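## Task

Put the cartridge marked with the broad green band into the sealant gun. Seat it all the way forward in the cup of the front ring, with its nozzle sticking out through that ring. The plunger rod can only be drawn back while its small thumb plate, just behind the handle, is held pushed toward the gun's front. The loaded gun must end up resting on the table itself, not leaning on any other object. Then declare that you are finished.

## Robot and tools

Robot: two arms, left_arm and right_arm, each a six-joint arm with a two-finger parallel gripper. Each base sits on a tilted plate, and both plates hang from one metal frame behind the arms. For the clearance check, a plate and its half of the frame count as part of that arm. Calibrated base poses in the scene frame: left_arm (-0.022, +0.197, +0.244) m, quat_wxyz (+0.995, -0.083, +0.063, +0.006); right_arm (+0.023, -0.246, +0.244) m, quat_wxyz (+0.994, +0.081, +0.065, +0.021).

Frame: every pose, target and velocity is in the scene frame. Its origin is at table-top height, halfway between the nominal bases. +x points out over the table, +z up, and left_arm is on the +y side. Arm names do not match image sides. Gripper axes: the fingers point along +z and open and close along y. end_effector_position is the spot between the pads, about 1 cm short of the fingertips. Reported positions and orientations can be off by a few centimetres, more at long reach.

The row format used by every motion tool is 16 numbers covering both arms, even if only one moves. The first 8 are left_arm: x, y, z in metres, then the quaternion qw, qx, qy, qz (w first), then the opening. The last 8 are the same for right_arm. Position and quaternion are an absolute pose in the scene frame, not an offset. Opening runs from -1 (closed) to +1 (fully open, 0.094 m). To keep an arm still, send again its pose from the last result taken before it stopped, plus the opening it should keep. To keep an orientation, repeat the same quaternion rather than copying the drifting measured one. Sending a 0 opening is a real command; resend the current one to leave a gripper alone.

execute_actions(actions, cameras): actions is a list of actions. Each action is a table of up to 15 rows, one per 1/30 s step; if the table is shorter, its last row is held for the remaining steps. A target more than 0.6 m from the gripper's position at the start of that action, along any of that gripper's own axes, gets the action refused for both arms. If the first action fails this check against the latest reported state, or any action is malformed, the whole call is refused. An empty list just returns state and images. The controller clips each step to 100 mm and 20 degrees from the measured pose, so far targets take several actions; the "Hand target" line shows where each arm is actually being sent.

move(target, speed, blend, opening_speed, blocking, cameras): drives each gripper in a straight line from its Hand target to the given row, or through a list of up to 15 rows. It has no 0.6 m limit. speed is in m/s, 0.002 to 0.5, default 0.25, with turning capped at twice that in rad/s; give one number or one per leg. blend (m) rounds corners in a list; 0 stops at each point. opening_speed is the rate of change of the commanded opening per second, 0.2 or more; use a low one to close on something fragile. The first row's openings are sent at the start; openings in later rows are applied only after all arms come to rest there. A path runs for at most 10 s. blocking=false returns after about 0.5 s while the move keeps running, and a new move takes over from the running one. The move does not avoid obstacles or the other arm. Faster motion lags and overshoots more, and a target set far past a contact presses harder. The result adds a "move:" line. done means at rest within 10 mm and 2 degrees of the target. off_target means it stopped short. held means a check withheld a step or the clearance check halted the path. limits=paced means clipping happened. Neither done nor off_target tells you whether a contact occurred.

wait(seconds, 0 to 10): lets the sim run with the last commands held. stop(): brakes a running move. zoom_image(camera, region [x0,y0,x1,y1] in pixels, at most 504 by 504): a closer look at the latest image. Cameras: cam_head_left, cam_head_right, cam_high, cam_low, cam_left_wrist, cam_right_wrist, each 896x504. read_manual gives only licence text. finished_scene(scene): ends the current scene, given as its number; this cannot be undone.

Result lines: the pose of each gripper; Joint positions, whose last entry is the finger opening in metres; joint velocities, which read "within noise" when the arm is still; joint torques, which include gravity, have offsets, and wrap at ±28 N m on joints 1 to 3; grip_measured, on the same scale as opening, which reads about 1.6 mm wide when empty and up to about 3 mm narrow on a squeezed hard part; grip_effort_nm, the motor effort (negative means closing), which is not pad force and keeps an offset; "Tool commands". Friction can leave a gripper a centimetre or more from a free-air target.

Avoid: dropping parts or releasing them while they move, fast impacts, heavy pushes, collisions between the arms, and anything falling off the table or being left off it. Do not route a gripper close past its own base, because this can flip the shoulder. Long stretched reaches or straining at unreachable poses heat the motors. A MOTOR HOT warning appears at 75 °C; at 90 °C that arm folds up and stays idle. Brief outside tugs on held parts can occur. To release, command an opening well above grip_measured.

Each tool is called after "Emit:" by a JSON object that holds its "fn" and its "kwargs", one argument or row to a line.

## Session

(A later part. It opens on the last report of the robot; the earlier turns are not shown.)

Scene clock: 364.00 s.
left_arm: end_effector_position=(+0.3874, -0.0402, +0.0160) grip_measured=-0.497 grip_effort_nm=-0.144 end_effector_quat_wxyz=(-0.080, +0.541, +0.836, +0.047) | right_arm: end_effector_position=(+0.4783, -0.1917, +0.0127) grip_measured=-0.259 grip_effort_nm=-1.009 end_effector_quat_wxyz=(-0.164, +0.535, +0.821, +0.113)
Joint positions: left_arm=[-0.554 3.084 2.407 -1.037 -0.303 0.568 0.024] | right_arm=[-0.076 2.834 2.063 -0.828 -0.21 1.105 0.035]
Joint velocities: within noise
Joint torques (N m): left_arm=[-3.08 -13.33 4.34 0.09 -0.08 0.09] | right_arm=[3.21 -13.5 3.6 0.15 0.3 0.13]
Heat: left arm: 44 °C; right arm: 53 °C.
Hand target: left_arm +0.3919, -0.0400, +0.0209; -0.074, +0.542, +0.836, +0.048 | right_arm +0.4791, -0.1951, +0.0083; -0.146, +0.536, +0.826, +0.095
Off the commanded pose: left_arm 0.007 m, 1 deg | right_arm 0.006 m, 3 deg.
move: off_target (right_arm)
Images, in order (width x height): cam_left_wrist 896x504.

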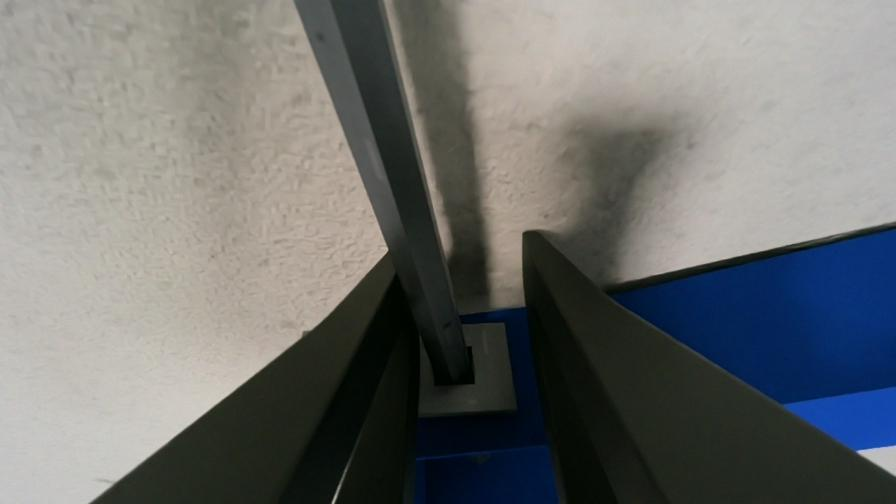

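Emit:
{"fn": "move", "kwargs": {
  "target": [
    [0.3865,-0.0236,0.026,-0.0731,0.5425,0.8355,0.0475,-0.55,0.482,-0.203,0.008,-0.1456,0.5363,0.8260,0.0945,-0.6]
  ],
  "speed": 0.04,
  "cameras": ["cam_left_wrist","cam_head_right","cam_right_wrist"]
}}

Emit:
{"fn": "zoom_image", "kwargs": {
  "camera": "cam_head_right",
  "region": [400, 120, 620, 260]
}}

Scene clock: 384.17 s.
left_arm: end_effector_position=(+0.3865, -0.0396, +0.0147) grip_measured=-0.547 grip_effort_nm=-0.144 end_effector_quat_wxyz=(-0.057, +0.546, +0.835, +0.047) | right_arm: end_effector_position=(+0.4783, -0.1917, +0.0127) grip_measured=-0.259 grip_effort_nm=-1.009 end_effector_quat_wxyz=(-0.164, +0.534, +0.821, +0.113)
Joint positions: left_arm=[-0.554 3.004 2.234 -0.893 -0.304 0.588 0.021] | right_arm=[-0.076 2.834 2.063 -0.828 -0.21 1.104 0.035]
Joint velocities: within noise
Joint torques (N m): left_arm=[-1.21 -14.64 3.04 -0.31 -0.1 0.1] | right_arm=[1.8 -12.92 5.74 -0.05 0.31 -0.03]
Heat: left arm: 45 °C; right arm: 54 °C.
Hand target: left_arm +0.3865, -0.0241, +0.0253; -0.073, +0.542, +0.836, +0.047 | right_arm +0.4819, -0.2031, +0.0084; -0.146, +0.536, +0.826, +0.095
Off the commanded pose: left_arm 0.020 m, 2 deg | right_arm 0.013 m, 3 deg.
move: off_target (left_arm, right_arm)
Images, in order (width x height): cam_head_right 896x504, cam_left_wrist 896x504, cam_right_wrist 896x504.

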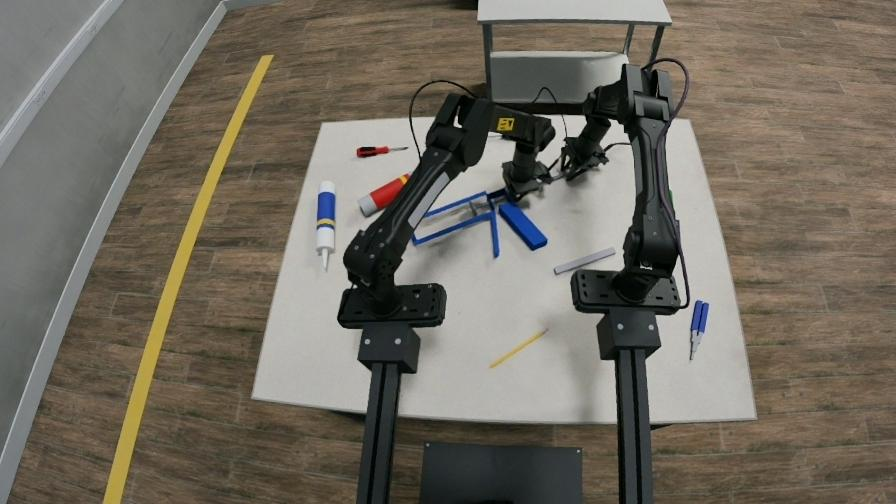

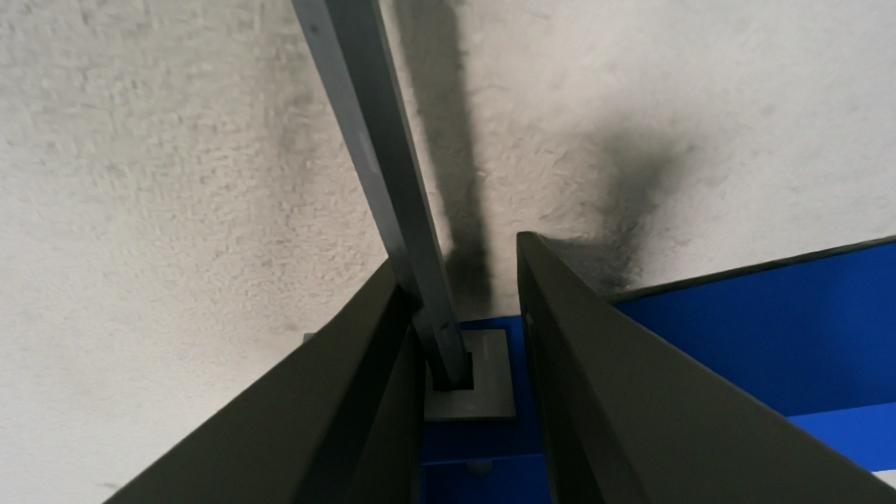

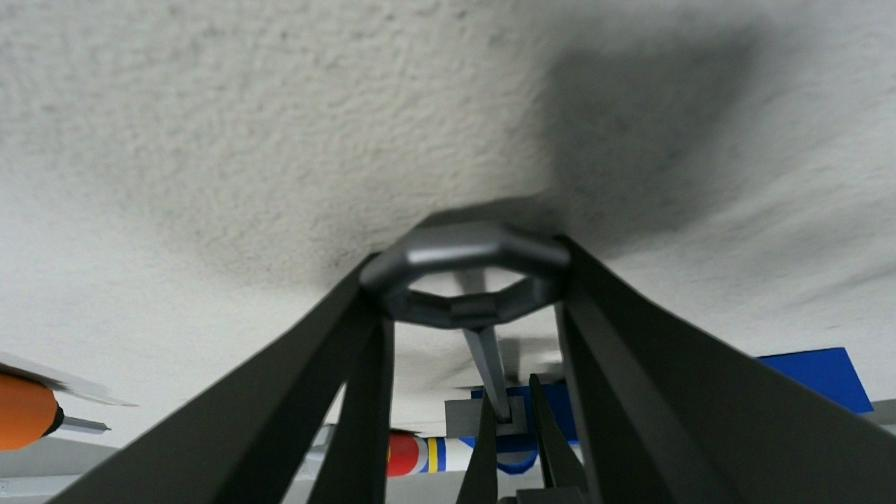

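Scaled by 2.291 from the camera's 896x504 image, which has a finer 1280x720 frame.

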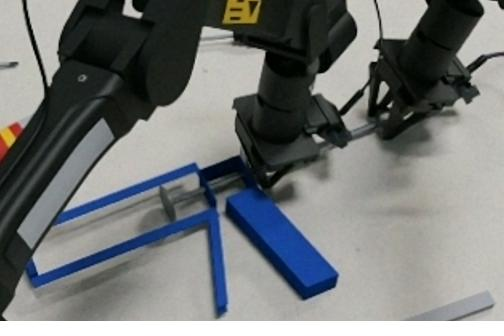

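Emit:
{"fn": "move", "kwargs": {
  "target": [
    [0.387,-0.020,0.045,-0.0731,0.5425,0.8355,0.0475,-0.55,0.482,-0.203,0.008,-0.1456,0.5363,0.8260,0.0945,-0.6]
  ],
  "speed": 0.04,
  "cameras": ["cam_left_wrist","cam_right_wrist"]
}}

Scene clock: 387.93 s.
left_arm: end_effector_position=(+0.3860, -0.0388, +0.0202) grip_measured=-0.547 grip_effort_nm=-0.144 end_effector_quat_wxyz=(-0.052, +0.544, +0.837, +0.041) | right_arm: end_effector_position=(+0.4783, -0.1917, +0.0127) grip_measured=-0.259 grip_effort_nm=-1.004 end_effector_quat_wxyz=(-0.164, +0.534, +0.822, +0.113)
Joint positions: left_arm=[-0.55 2.968 2.183 -0.868 -0.291 0.59 0.021] | right_arm=[-0.076 2.834 2.063 -0.828 -0.21 1.102 0.035]
Joint velocities: within noise
Joint torques (N m): left_arm=[-1.73 -16.43 3.56 -0.64 -0.15 0.09] | right_arm=[1.88 -12.82 5.67 -0.04 0.31 0]
Heat: left arm: 46 °C; right arm: 54 °C.
Hand target: left_arm +0.3874, -0.0210, +0.0432; -0.073, +0.543, +0.835, +0.047 | right_arm +0.4819, -0.2031, +0.0084; -0.146, +0.537, +0.826, +0.095
Off the commanded pose: left_arm 0.031 m, 3 deg | right_arm 0.013 m, 3 deg.
move: off_target (left_arm, right_arm)
Images, in order (width x height): cam_left_wrist 896x504, cam_right_wrist 896x504.

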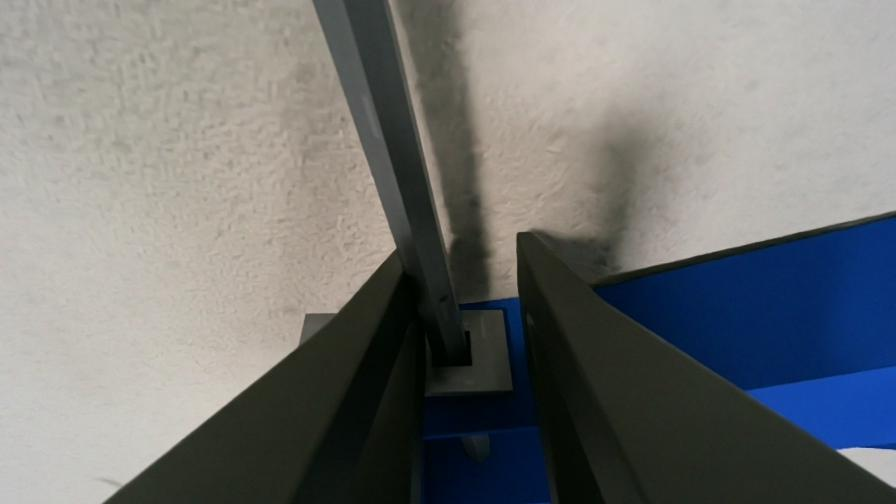

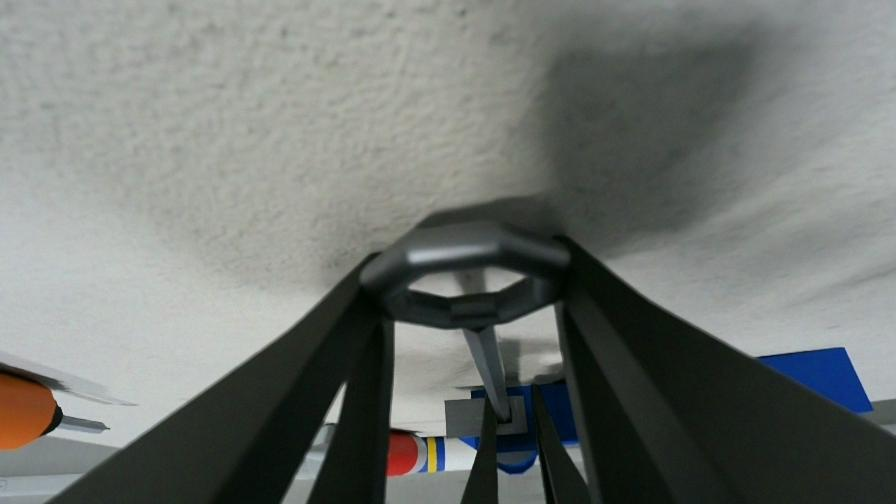

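Emit:
{"fn": "move", "kwargs": {
  "target": [
    [0.379,-0.003,0.045,-0.0731,0.5425,0.8355,0.0475,-0.55,0.482,-0.203,0.008,-0.1456,0.5363,0.8260,0.0945,-0.6]
  ],
  "speed": 0.04,
  "cameras": ["cam_left_wrist","cam_right_wrist"]
}}

Scene clock: 398.47 s.
left_arm: end_effector_position=(+0.3831, -0.0337, +0.0266) grip_measured=-0.547 grip_effort_nm=-0.139 end_effector_quat_wxyz=(-0.036, +0.545, +0.837, +0.029) | right_arm: end_effector_position=(+0.4783, -0.1887, +0.0134) grip_measured=-0.259 grip_effort_nm=-1.004 end_effector_quat_wxyz=(-0.165, +0.531, +0.823, +0.115)
Joint positions: left_arm=[-0.539 2.885 2.038 -0.771 -0.267 0.614 0.021] | right_arm=[-0.072 2.834 2.063 -0.828 -0.215 1.1 0.035]
Joint velocities: within noise
Joint torques (N m): left_arm=[-0.79 -15.31 2.74 -0.69 -0.41 0.06] | right_arm=[1.48 -12.94 5.64 -0.04 0.36 0.02]
Heat: left arm: 52 °C; right arm: 54 °C.
Hand target: left_arm +0.3796, -0.0048, +0.0433; -0.073, +0.543, +0.835, +0.047 | right_arm +0.4819, -0.2030, +0.0085; -0.146, +0.536, +0.826, +0.095
Off the commanded pose: left_arm 0.036 m, 5 deg | right_arm 0.016 m, 3 deg.
move: off_target (left_arm, right_arm)
Images, in order (width x height): cam_left_wrist 896x504, cam_right_wrist 896x504.

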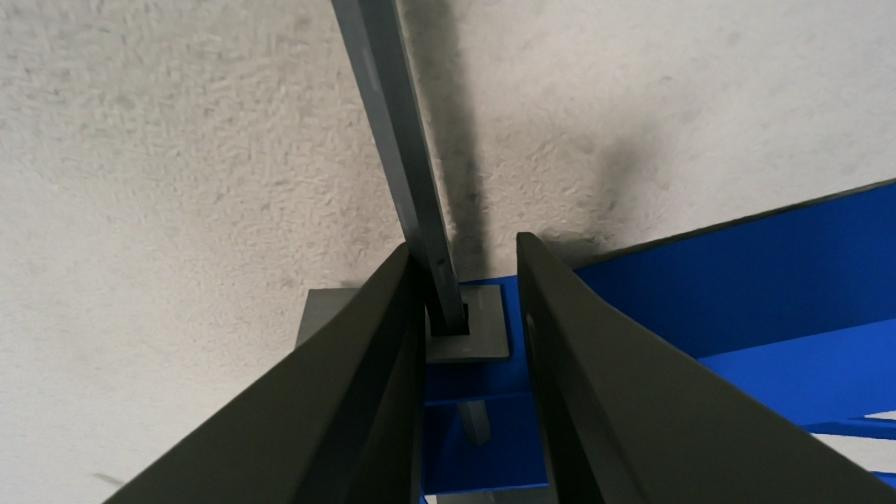

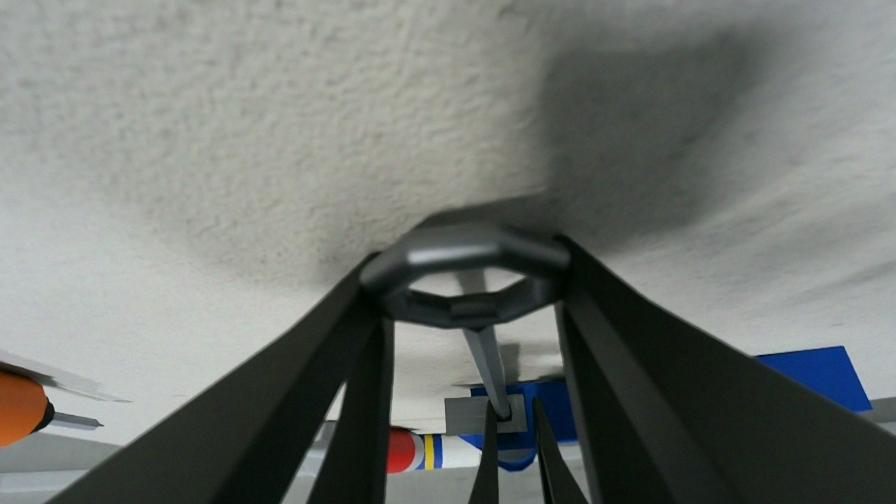

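Emit:
{"fn": "move", "kwargs": {
  "target": [
    [0.379,-0.003,0.040,-0.0731,0.5425,0.8355,0.0475,-0.55,0.490,-0.220,0.010,-0.1456,0.5363,0.8260,0.0945,-0.6]
  ],
  "speed": 0.04,
  "cameras": ["cam_left_wrist","cam_right_wrist","cam_head_right"]
}}

Emit:
{"fn": "zoom_image", "kwargs": {
  "camera": "cam_head_right",
  "region": [400, 120, 620, 260]
}}

Scene clock: 402.53 s.
left_arm: end_effector_position=(+0.3838, -0.0333, +0.0264) grip_measured=-0.547 grip_effort_nm=-0.139 end_effector_quat_wxyz=(-0.035, +0.545, +0.837, +0.029) | right_arm: end_effector_position=(+0.4788, -0.1901, +0.0135) grip_measured=-0.259 grip_effort_nm=-1.009 end_effector_quat_wxyz=(-0.173, +0.526, +0.824, +0.116)
Joint positions: left_arm=[-0.537 2.885 2.038 -0.769 -0.267 0.615 0.021] | right_arm=[-0.077 2.853 2.103 -0.866 -0.222 1.084 0.035]
Joint velocities: within noise
Joint torques (N m): left_arm=[-0.83 -14.61 3.19 -0.64 -0.43 0.1] | right_arm=[-0.88 -12.98 8.14 -0.22 0.43 -0.15]
Heat: left arm: 55 °C; right arm: 54 °C.
Hand target: left_arm +0.3796, -0.0046, +0.0388; -0.072, +0.543, +0.835, +0.047 | right_arm +0.4888, -0.2198, +0.0108; -0.145, +0.537, +0.826, +0.095
Off the commanded pose: left_arm 0.034 m, 5 deg | right_arm 0.032 m, 4 deg.
move: off_target (left_arm, right_arm)
Images, in order (width x height): cam_head_right 896x504, cam_left_wrist 896x504, cam_right_wrist 896x504.

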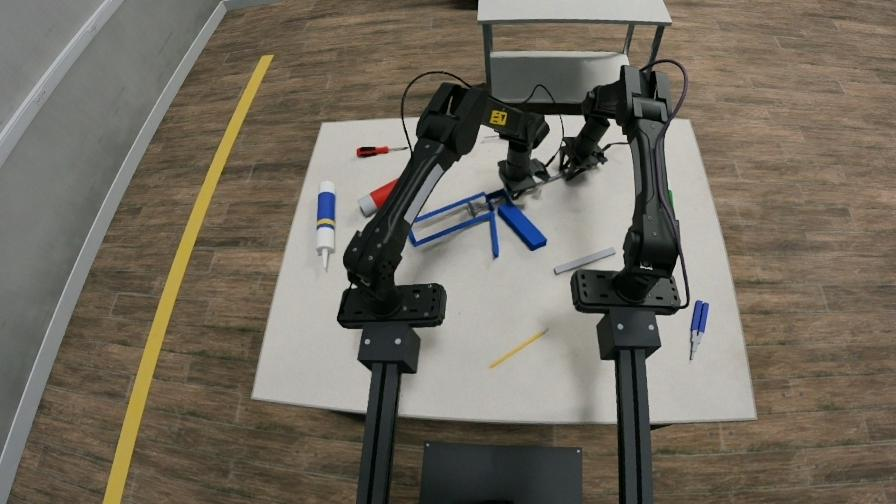

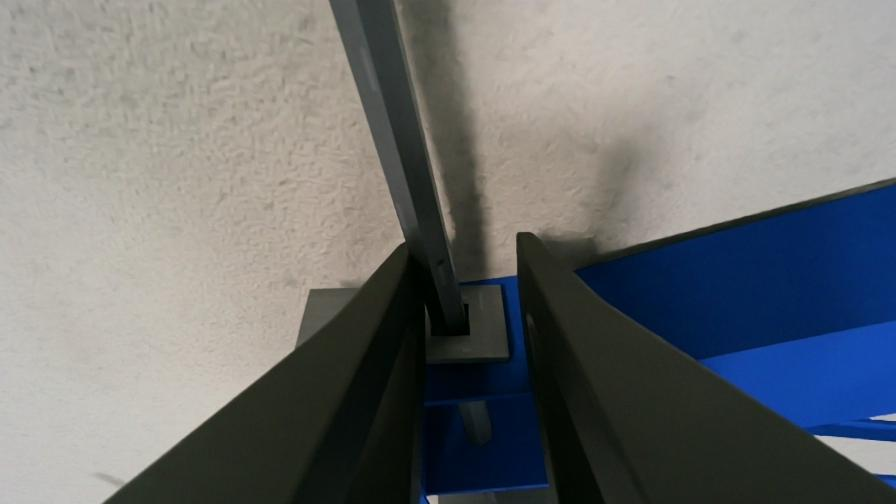

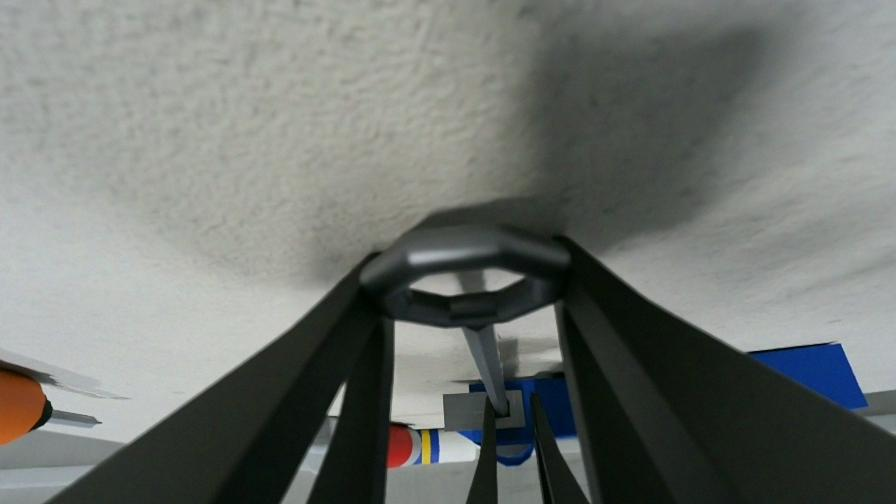

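Scaled by 2.291 from the camera's 896x504 image, which has a finer 1280x720 frame.

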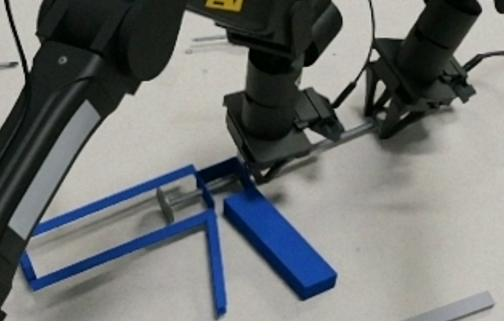

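Emit:
{"fn": "move", "kwargs": {
  "target": [
    [0.390,-0.042,0.050,-0.0731,0.5425,0.8355,0.0475,-0.4,0.479,-0.195,0.010,-0.1456,0.5363,0.8260,0.0945,-0.6],
    [0.390,-0.038,0.12,-0.0731,0.5425,0.8355,0.0475,-0.4,0.479,-0.195,0.010,-0.1456,0.5363,0.8260,0.0945,-0.6],
    [0.390,-0.01,0.14,-0.0731,0.5425,0.8355,0.0475,0.3,0.479,-0.195,0.010,-0.1456,0.5363,0.8260,0.0945,-0.6]
  ],
  "speed": 0.12,
  "cameras": ["cam_left_wrist","cam_right_wrist","cam_head_right"]
}}

Emit:
{"fn": "zoom_image", "kwargs": {
  "camera": "cam_left_wrist",
  "region": [350, 0, 700, 450]
}}

Scene clock: 410.03 s.
left_arm: end_effector_position=(+0.3771, -0.0109, +0.1165) grip_measured=+0.297 grip_effort_nm=0.149 end_effector_quat_wxyz=(-0.097, +0.543, +0.833, +0.045) | right_arm: end_effector_position=(+0.4785, -0.1891, +0.0123) grip_measured=-0.259 grip_effort_nm=-1.009 end_effector_quat_wxyz=(-0.164, +0.530, +0.824, +0.115)
Joint positions: left_arm=[-0.556 2.727 2.091 -1.113 -0.3 0.563 0.061] | right_arm=[-0.072 2.837 2.064 -0.827 -0.213 1.097 0.035]
Joint velocities: within noise
Joint torques (N m): left_arm=[-2.92 -16.14 4.71 -0.06 -0.1 0.16] | right_arm=[2.89 -14.27 3.17 0.13 0.33 0.19]
Heat: left arm: 57 °C; right arm: 57 °C.
Hand target: left_arm +0.3895, -0.0099, +0.1394; -0.074, +0.543, +0.835, +0.048 | right_arm +0.4791, -0.1950, +0.0102; -0.147, +0.536, +0.826, +0.095
Off the commanded pose: left_arm 0.027 m, 3 deg | right_arm 0.006 m, 3 deg.
move: off_target (left_arm, right_arm); target 3's new opening was sent with left_arm's hand 0.027 m and 3 deg from that target
Images, in order (width x height): cam_head_right 896x504, cam_left_wrist 896x504, cam_right_wrist 896x504.

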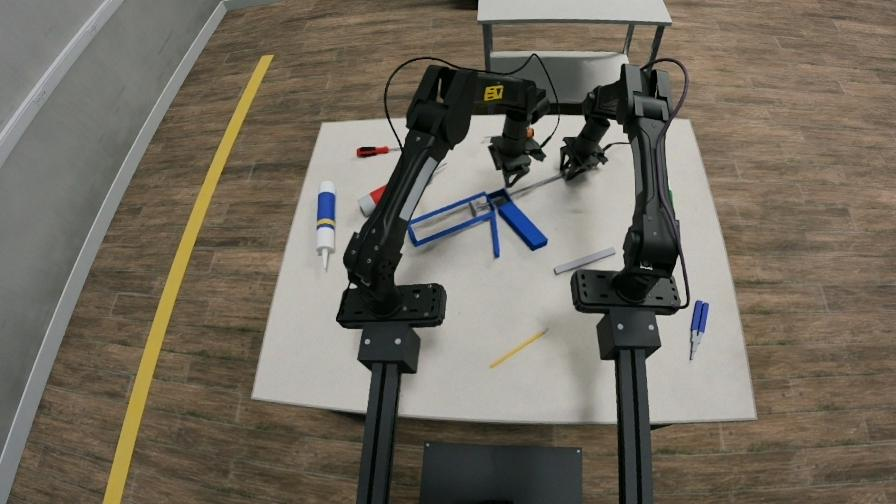

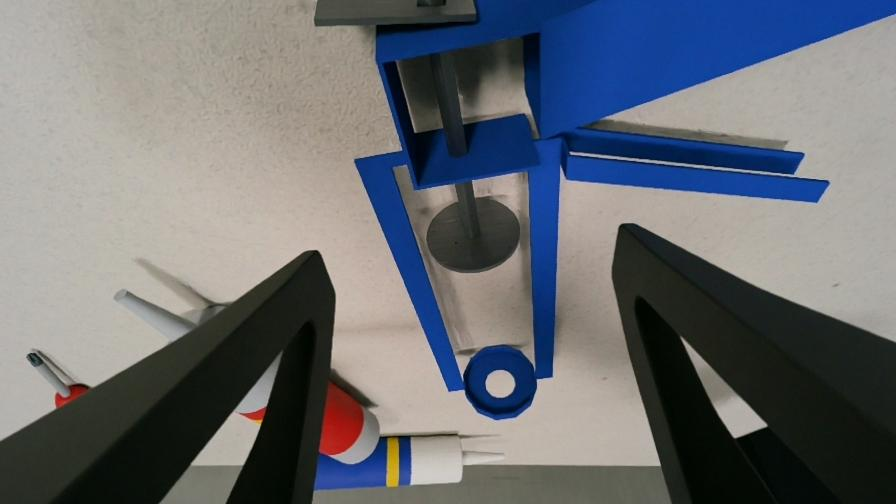

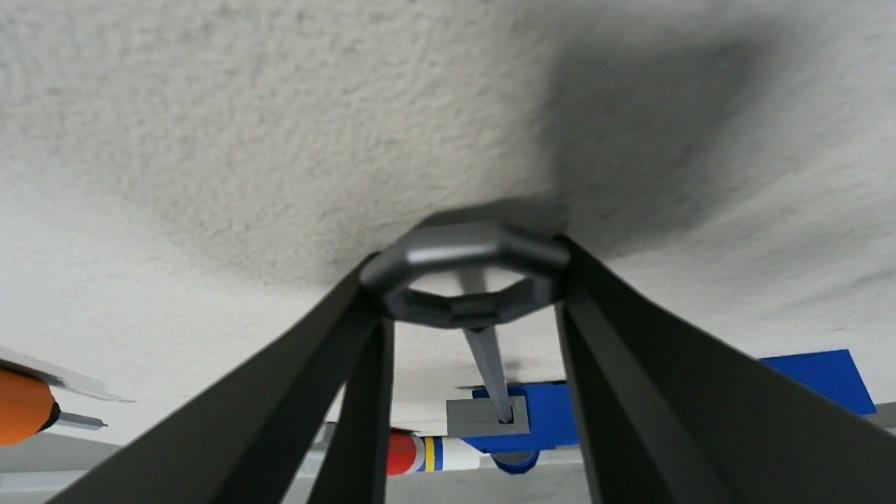

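Scaled by 1.120 from the camera's 896x504 image, which has a finer 1280x720 frame.

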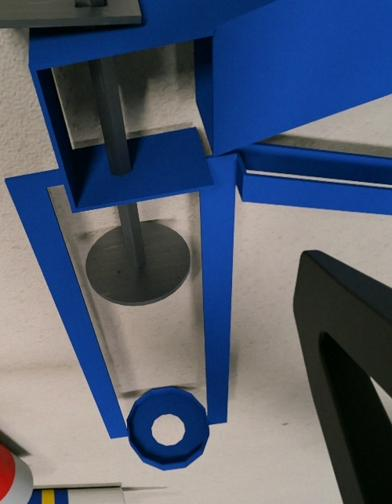

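Emit:
{"fn": "zoom_image", "kwargs": {
  "camera": "cam_low",
  "region": [470, 210, 650, 340]
}}

Emit:
{"fn": "zoom_image", "kwargs": {
  "camera": "cam_high",
  "region": [340, 170, 620, 470]
}}

This scene's latest camera images include none from cam_low. They are from: cam_head_right, cam_left_wrist, cam_right_wrist. cam_low's image comes with the result of a call that names it in "cameras".

This scene's latest camera images include none from cam_high. They are from: cam_head_right, cam_left_wrist, cam_right_wrist. cam_high's image comes with the result of a call that names it in "cameras".

Emit:
{"fn": "execute_actions", "kwargs": {
  "actions": [],
  "cameras": ["cam_low","cam_high"]
}}

Emit:
{"fn": "zoom_image", "kwargs": {
  "camera": "cam_low",
  "region": [470, 210, 650, 340]
}}

Emit:
{"fn": "zoom_image", "kwargs": {
  "camera": "cam_high",
  "region": [340, 170, 620, 470]
}}

Scene clock: 416.20 s.
left_arm: end_effector_position=(+0.3771, -0.0109, +0.1165) grip_measured=+0.297 grip_effort_nm=0.139 end_effector_quat_wxyz=(-0.097, +0.543, +0.833, +0.045) | right_arm: end_effector_position=(+0.4785, -0.1891, +0.0123) grip_measured=-0.259 grip_effort_nm=-1.009 end_effector_quat_wxyz=(-0.164, +0.530, +0.824, +0.115)
Joint positions: left_arm=[-0.556 2.727 2.091 -1.113 -0.3 0.563 0.061] | right_arm=[-0.072 2.837 2.064 -0.827 -0.213 1.097 0.035]
Joint velocities: within noise
Joint torques (N m): left_arm=[-2.71 -16.1 4.89 -0.09 -0.11 0.18] | right_arm=[2.93 -14.24 3.21 0.11 0.36 0.2]
Heat: left arm: 58 °C; right arm: 60 °C.
Hand target: left_arm +0.3895, -0.0099, +0.1394; -0.074, +0.542, +0.835, +0.048 | right_arm +0.4791, -0.1950, +0.0102; -0.147, +0.536, +0.826, +0.095
Tool commands: left_gripper/opening=+0.3 right_gripper/opening=-0.6
Off the commanded pose: left_arm 0.027 m, 3 deg | right_arm 0.006 m, 3 deg.
Images, in order (width x height): cam_high 896x504, cam_low 896x504.

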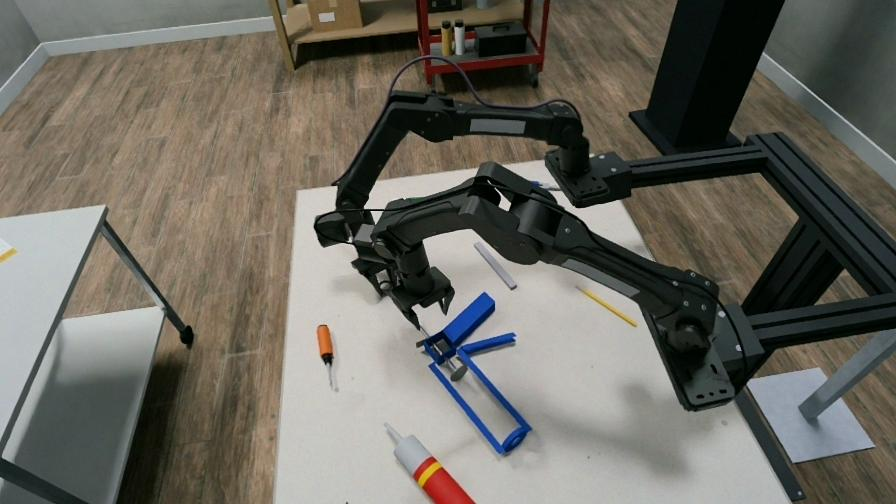

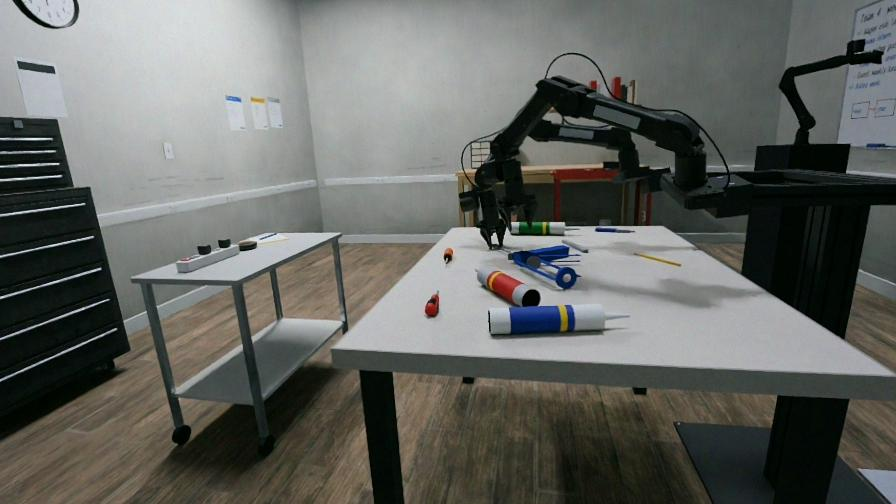

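Scaled by 2.800 from the camera's 896x504 image, which has a finer 1280x720 frame.

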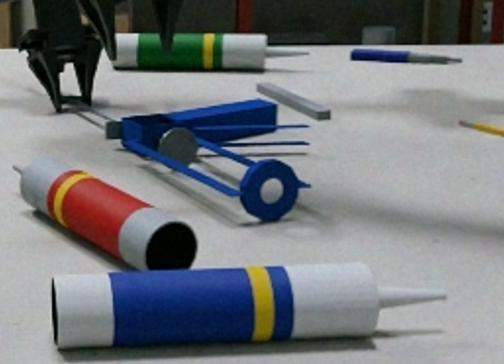

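Scaled by 1.680 from the camera's 896x504 image, which has a finer 1280x720 frame.

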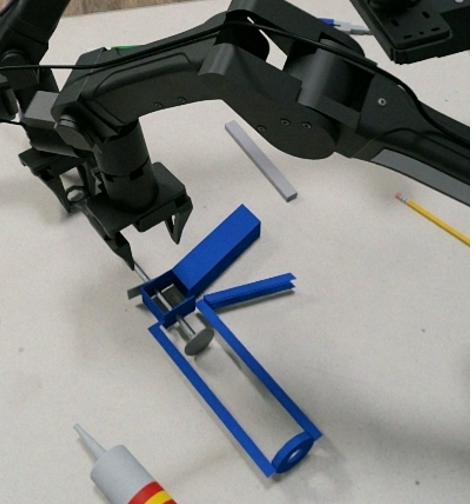

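Emit:
{"fn": "move", "kwargs": {
  "target": [
    [0.395,0.012,0.14,0,-0.2250,0.9744,0,0.7,0.479,-0.195,0.010,-0.1456,0.5363,0.8260,0.0945,-0.6],
    [0.392,0.008,0.065,0,-0.2250,0.9744,0,0.7,0.479,-0.195,0.010,-0.1456,0.5363,0.8260,0.0945,-0.6]
  ],
  "speed": 0.15,
  "cameras": ["cam_left_wrist"]
}}

Scene clock: 427.13 s.
left_arm: end_effector_position=(+0.3914, +0.0083, +0.0732) grip_measured=+0.697 grip_effort_nm=0.144 end_effector_quat_wxyz=(+0.000, -0.222, +0.975, +0.002) | right_arm: end_effector_position=(+0.4785, -0.1891, +0.0123) grip_measured=-0.259 grip_effort_nm=-1.009 end_effector_quat_wxyz=(-0.164, +0.530, +0.824, +0.115)
Joint positions: left_arm=[-0.45 2.624 1.742 -0.648 -0.206 -0.884 0.08] | right_arm=[-0.072 2.837 2.064 -0.827 -0.213 1.097 0.035]
Joint velocities: within noise
Joint torques (N m): left_arm=[-2.52 -9.47 5.39 0.43 0.02 0] | right_arm=[2.84 -14.22 3.12 0.13 0.34 0.2]
Heat: left arm: 58 °C; right arm: 64 °C.
Hand target: left_arm +0.3918, +0.0081, +0.0652; +0.000, -0.225, +0.974, +0.000 | right_arm +0.4791, -0.1950, +0.0102; -0.147, +0.536, +0.826, +0.095
Off the commanded pose: left_arm 0.008 m, 0 deg | right_arm 0.006 m, 3 deg.
move: off_target (right_arm)
Images, in order (width x height): cam_left_wrist 896x504.

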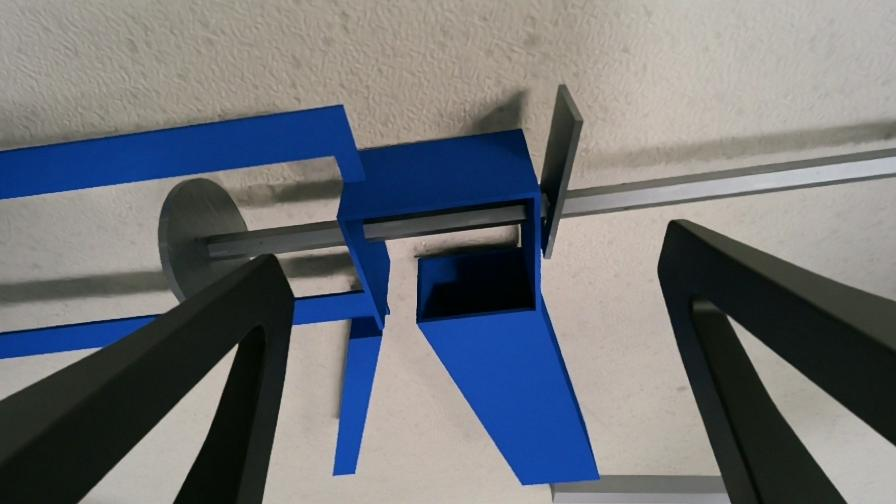

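Emit:
{"fn": "move", "kwargs": {
  "target": [
    [0.391,0.008,0.033,0,-0.2250,0.9744,0,0.7,0.479,-0.192,0.012,-0.1456,0.5363,0.8260,0.0945,-0.6]
  ],
  "speed": 0.1,
  "cameras": ["cam_left_wrist"]
}}

Scene clock: 431.13 s.
left_arm: end_effector_position=(+0.3833, +0.0110, +0.0387) grip_measured=+0.697 grip_effort_nm=0.149 end_effector_quat_wxyz=(-0.007, -0.225, +0.974, +0.008) | right_arm: end_effector_position=(+0.4781, -0.1890, +0.0126) grip_measured=-0.259 grip_effort_nm=-1.009 end_effector_quat_wxyz=(-0.162, +0.531, +0.824, +0.112)
Joint positions: left_arm=[-0.437 2.704 1.744 -0.585 -0.206 -0.879 0.08] | right_arm=[-0.069 2.833 2.058 -0.823 -0.206 1.102 0.035]
Joint velocities: within noise
Joint torques (N m): left_arm=[-2.44 -9.21 7.12 0.38 0.03 0.13] | right_arm=[3.22 -14.38 3.23 0.11 0.28 0.22]
Heat: left arm: 55 °C; right arm: 64 °C.
Hand target: left_arm +0.3907, +0.0082, +0.0332; +0.000, -0.225, +0.974, +0.000 | right_arm +0.4791, -0.1922, +0.0122; -0.146, +0.536, +0.826, +0.095
Off the commanded pose: left_arm 0.010 m, 1 deg | right_arm 0.003 m, 3 deg.
move: off_target (right_arm)
Images, in order (width x height): cam_left_wrist 896x504.

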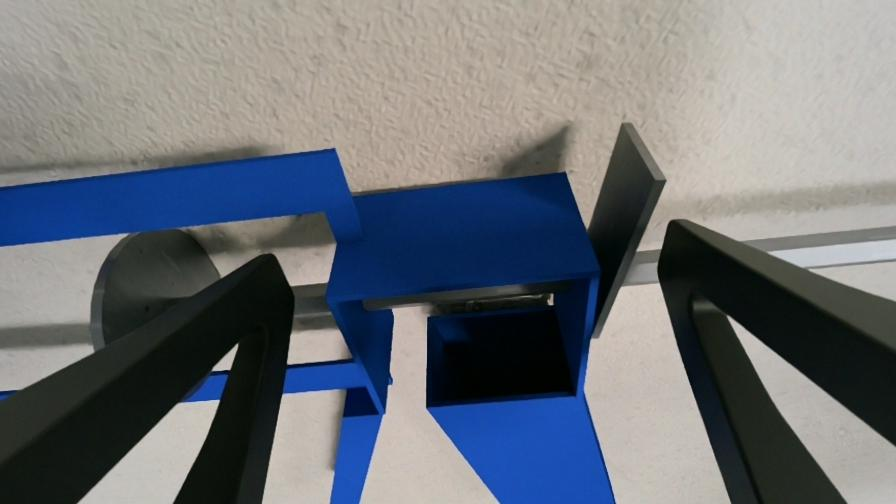

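Emit:
{"fn": "move", "kwargs": {
  "target": [
    [0.396,0.008,0.033,0,-0.2250,0.9744,0,0.7,0.479,-0.192,0.012,-0.1456,0.5363,0.8260,0.0945,-0.6]
  ],
  "speed": 0.1,
  "cameras": ["cam_left_wrist"]
}}

Scene clock: 434.83 s.
left_arm: end_effector_position=(+0.3944, +0.0084, +0.0411) grip_measured=+0.697 grip_effort_nm=0.149 end_effector_quat_wxyz=(+0.003, -0.228, +0.974, +0.000) | right_arm: end_effector_position=(+0.4781, -0.1889, +0.0126) grip_measured=-0.259 grip_effort_nm=-1.004 end_effector_quat_wxyz=(-0.162, +0.531, +0.824, +0.112)
Joint positions: left_arm=[-0.433 2.711 1.776 -0.584 -0.206 -0.877 0.08] | right_arm=[-0.069 2.833 2.058 -0.823 -0.206 1.102 0.035]
Joint velocities: within noise
Joint torques (N m): left_arm=[-2.51 -8.96 7.16 0.28 0.01 0.14] | right_arm=[3.18 -14.38 3.23 0.1 0.28 0.24]
Heat: left arm: 53 °C; right arm: 64 °C.
Hand target: left_arm +0.3958, +0.0081, +0.0331; +0.000, -0.225, +0.974, +0.000 | right_arm +0.4791, -0.1920, +0.0123; -0.146, +0.536, +0.826, +0.095
Off the commanded pose: left_arm 0.008 m, 0 deg | right_arm 0.003 m, 3 deg.
move: off_target (right_arm)
Images, in order (width x height): cam_left_wrist 896x504.

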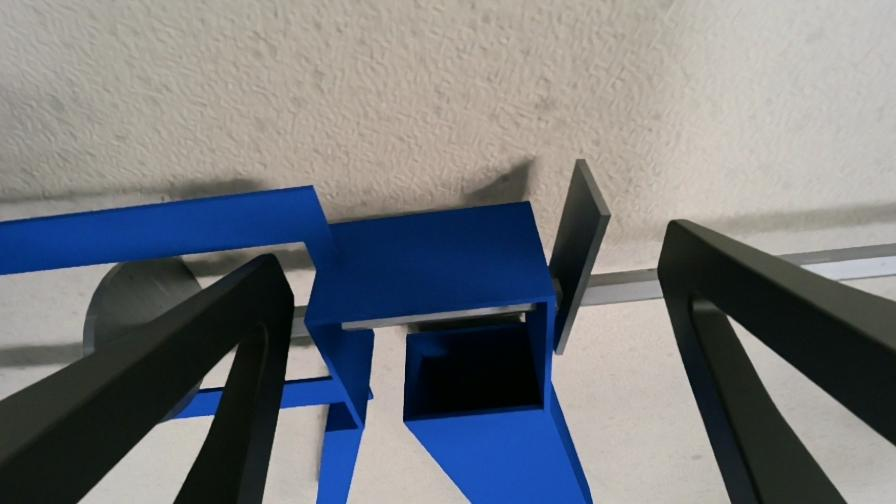

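Emit:
{"fn": "move", "kwargs": {
  "target": [
    [0.394,0.008,0.029,0,-0.2250,0.9744,0,0.7,0.479,-0.192,0.012,-0.1456,0.5363,0.8260,0.0945,-0.6],
    [0.394,0.008,0.029,0,-0.2250,0.9744,0,0.0,0.479,-0.192,0.012,-0.1456,0.5363,0.8260,0.0945,-0.6]
  ],
  "speed": 0.1,
  "opening_speed": 0.5,
  "cameras": ["cam_left_wrist"]
}}

Scene clock: 439.87 s.
left_arm: end_effector_position=(+0.3917, +0.0145, +0.0381) grip_measured=+0.138 grip_effort_nm=-1.004 end_effector_quat_wxyz=(-0.003, -0.230, +0.973, +0.008) | right_arm: end_effector_position=(+0.4782, -0.1889, +0.0126) grip_measured=-0.259 grip_effort_nm=-1.009 end_effector_quat_wxyz=(-0.162, +0.531, +0.824, +0.112)
Joint positions: left_arm=[-0.424 2.717 1.776 -0.596 -0.212 -0.875 0.053] | right_arm=[-0.069 2.833 2.058 -0.823 -0.206 1.103 0.035]
Joint velocities: within noise
Joint torques (N m): left_arm=[-3.23 -8.99 6.35 0.46 0.05 0.11] | right_arm=[3.18 -14.39 3.21 0.09 0.26 0.21]
Heat: left arm: 52 °C; right arm: 64 °C.
Hand target: left_arm +0.3937, +0.0082, +0.0294; +0.000, -0.225, +0.974, +0.000 | right_arm +0.4792, -0.1920, +0.0122; -0.146, +0.536, +0.826, +0.095
Off the commanded pose: left_arm 0.011 m, 1 deg | right_arm 0.003 m, 3 deg.
move: off_target (left_arm, right_arm); target 2's new opening was sent with left_arm's hand 0.012 m and 0 deg from that target
Images, in order (width x height): cam_left_wrist 896x504.

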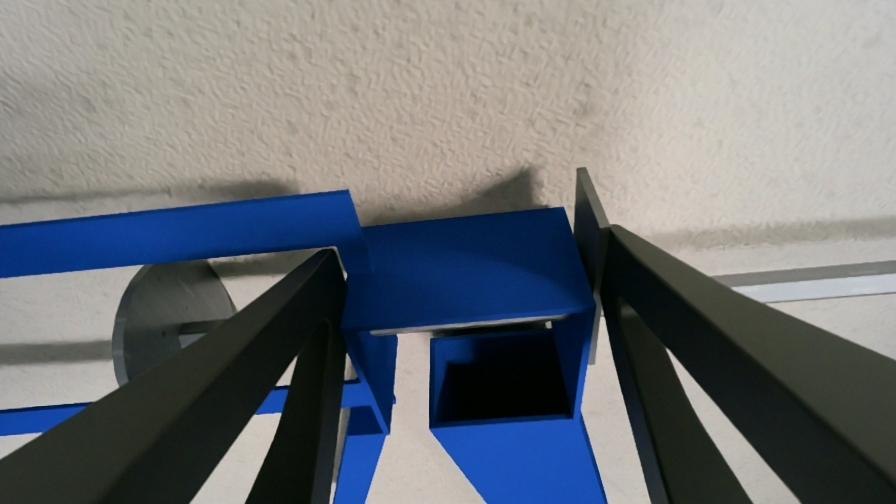

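Emit:
{"fn": "move", "kwargs": {
  "target": [
    [0.394,0.008,0.029,0,-0.2250,0.9744,0,0.0,0.487,-0.222,0.012,-0.1456,0.5363,0.8260,0.0945,-0.7]
  ],
  "speed": 0.08,
  "cameras": ["cam_left_wrist"]
}}

Scene clock: 442.83 s.
left_arm: end_effector_position=(+0.3939, +0.0093, +0.0385) grip_measured=+0.136 grip_effort_nm=-1.028 end_effector_quat_wxyz=(-0.002, -0.229, +0.973, -0.003) | right_arm: end_effector_position=(+0.4810, -0.1973, +0.0156) grip_measured=-0.259 grip_effort_nm=-1.004 end_effector_quat_wxyz=(-0.163, +0.527, +0.826, +0.116)
Joint positions: left_arm=[-0.427 2.717 1.777 -0.582 -0.196 -0.872 0.053] | right_arm=[-0.087 2.833 2.078 -0.845 -0.212 1.076 0.035]
Joint velocities: within noise
Joint torques (N m): left_arm=[-3.11 -8.95 6.34 0.35 -0.06 0.11] | right_arm=[-0.35 -12.71 7.82 -0.3 0.35 -0.08]
Heat: left arm: 51 °C; right arm: 64 °C.
Hand target: left_arm +0.3938, +0.0081, +0.0293; +0.000, -0.225, +0.974, +0.000 | right_arm +0.4863, -0.2219, +0.0126; -0.145, +0.537, +0.826, +0.095
Off the commanded pose: left_arm 0.010 m, 1 deg | right_arm 0.026 m, 3 deg.
move: off_target (right_arm)
Images, in order (width x height): cam_left_wrist 896x504.

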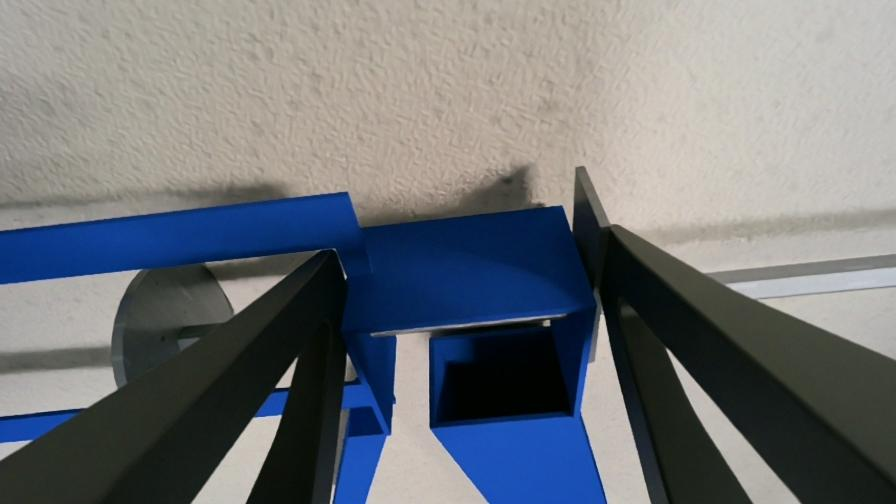

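Emit:
{"fn": "move", "kwargs": {
  "target": [
    [0.394,0.008,0.029,0,-0.2250,0.9744,0,0.0,0.492,-0.238,0.012,-0.1456,0.5363,0.8260,0.0945,-0.8]
  ],
  "speed": 0.08,
  "cameras": ["cam_left_wrist","cam_right_wrist"]
}}

Scene clock: 456.17 s.
left_arm: end_effector_position=(+0.3935, +0.0078, +0.0388) grip_measured=+0.136 grip_effort_nm=-1.038 end_effector_quat_wxyz=(-0.002, -0.228, +0.974, -0.004) | right_arm: end_effector_position=(+0.4857, -0.2110, +0.0163) grip_measured=-0.259 grip_effort_nm=-1.013 end_effector_quat_wxyz=(-0.166, +0.527, +0.825, +0.118)
Joint positions: left_arm=[-0.429 2.717 1.777 -0.582 -0.194 -0.872 0.053] | right_arm=[-0.116 2.855 2.139 -0.894 -0.218 1.047 0.035]
Joint velocities: within noise
Joint torques (N m): left_arm=[-2.8 -8.91 6.32 0.39 -0.09 0.14] | right_arm=[-0.54 -12.72 7.92 -0.29 0.41 -0.13]
Heat: left arm: 50 °C; right arm: 63 °C.
Hand target: left_arm +0.3937, +0.0081, +0.0293; +0.000, -0.225, +0.974, +0.000 | right_arm +0.4912, -0.2379, +0.0128; -0.145, +0.537, +0.826, +0.095
Off the commanded pose: left_arm 0.010 m, 1 deg | right_arm 0.028 m, 4 deg.
move: off_target (right_arm)
Images, in order (width x height): cam_left_wrist 896x504, cam_right_wrist 896x504.

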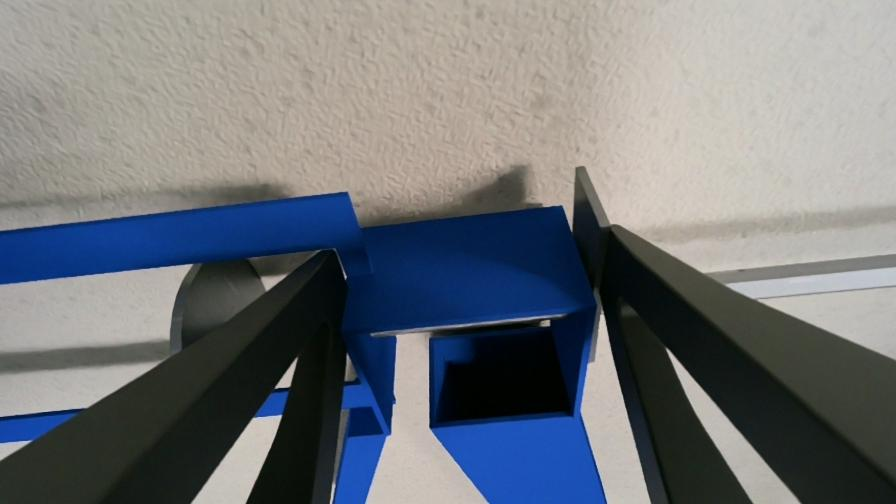

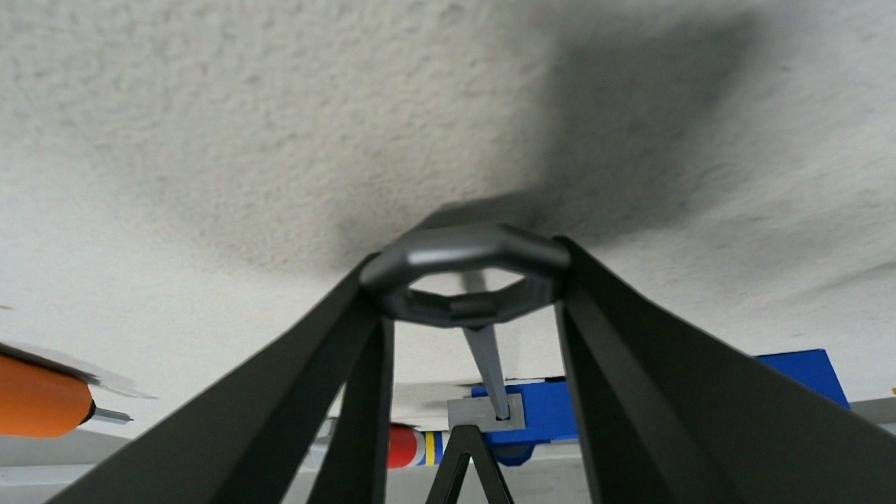

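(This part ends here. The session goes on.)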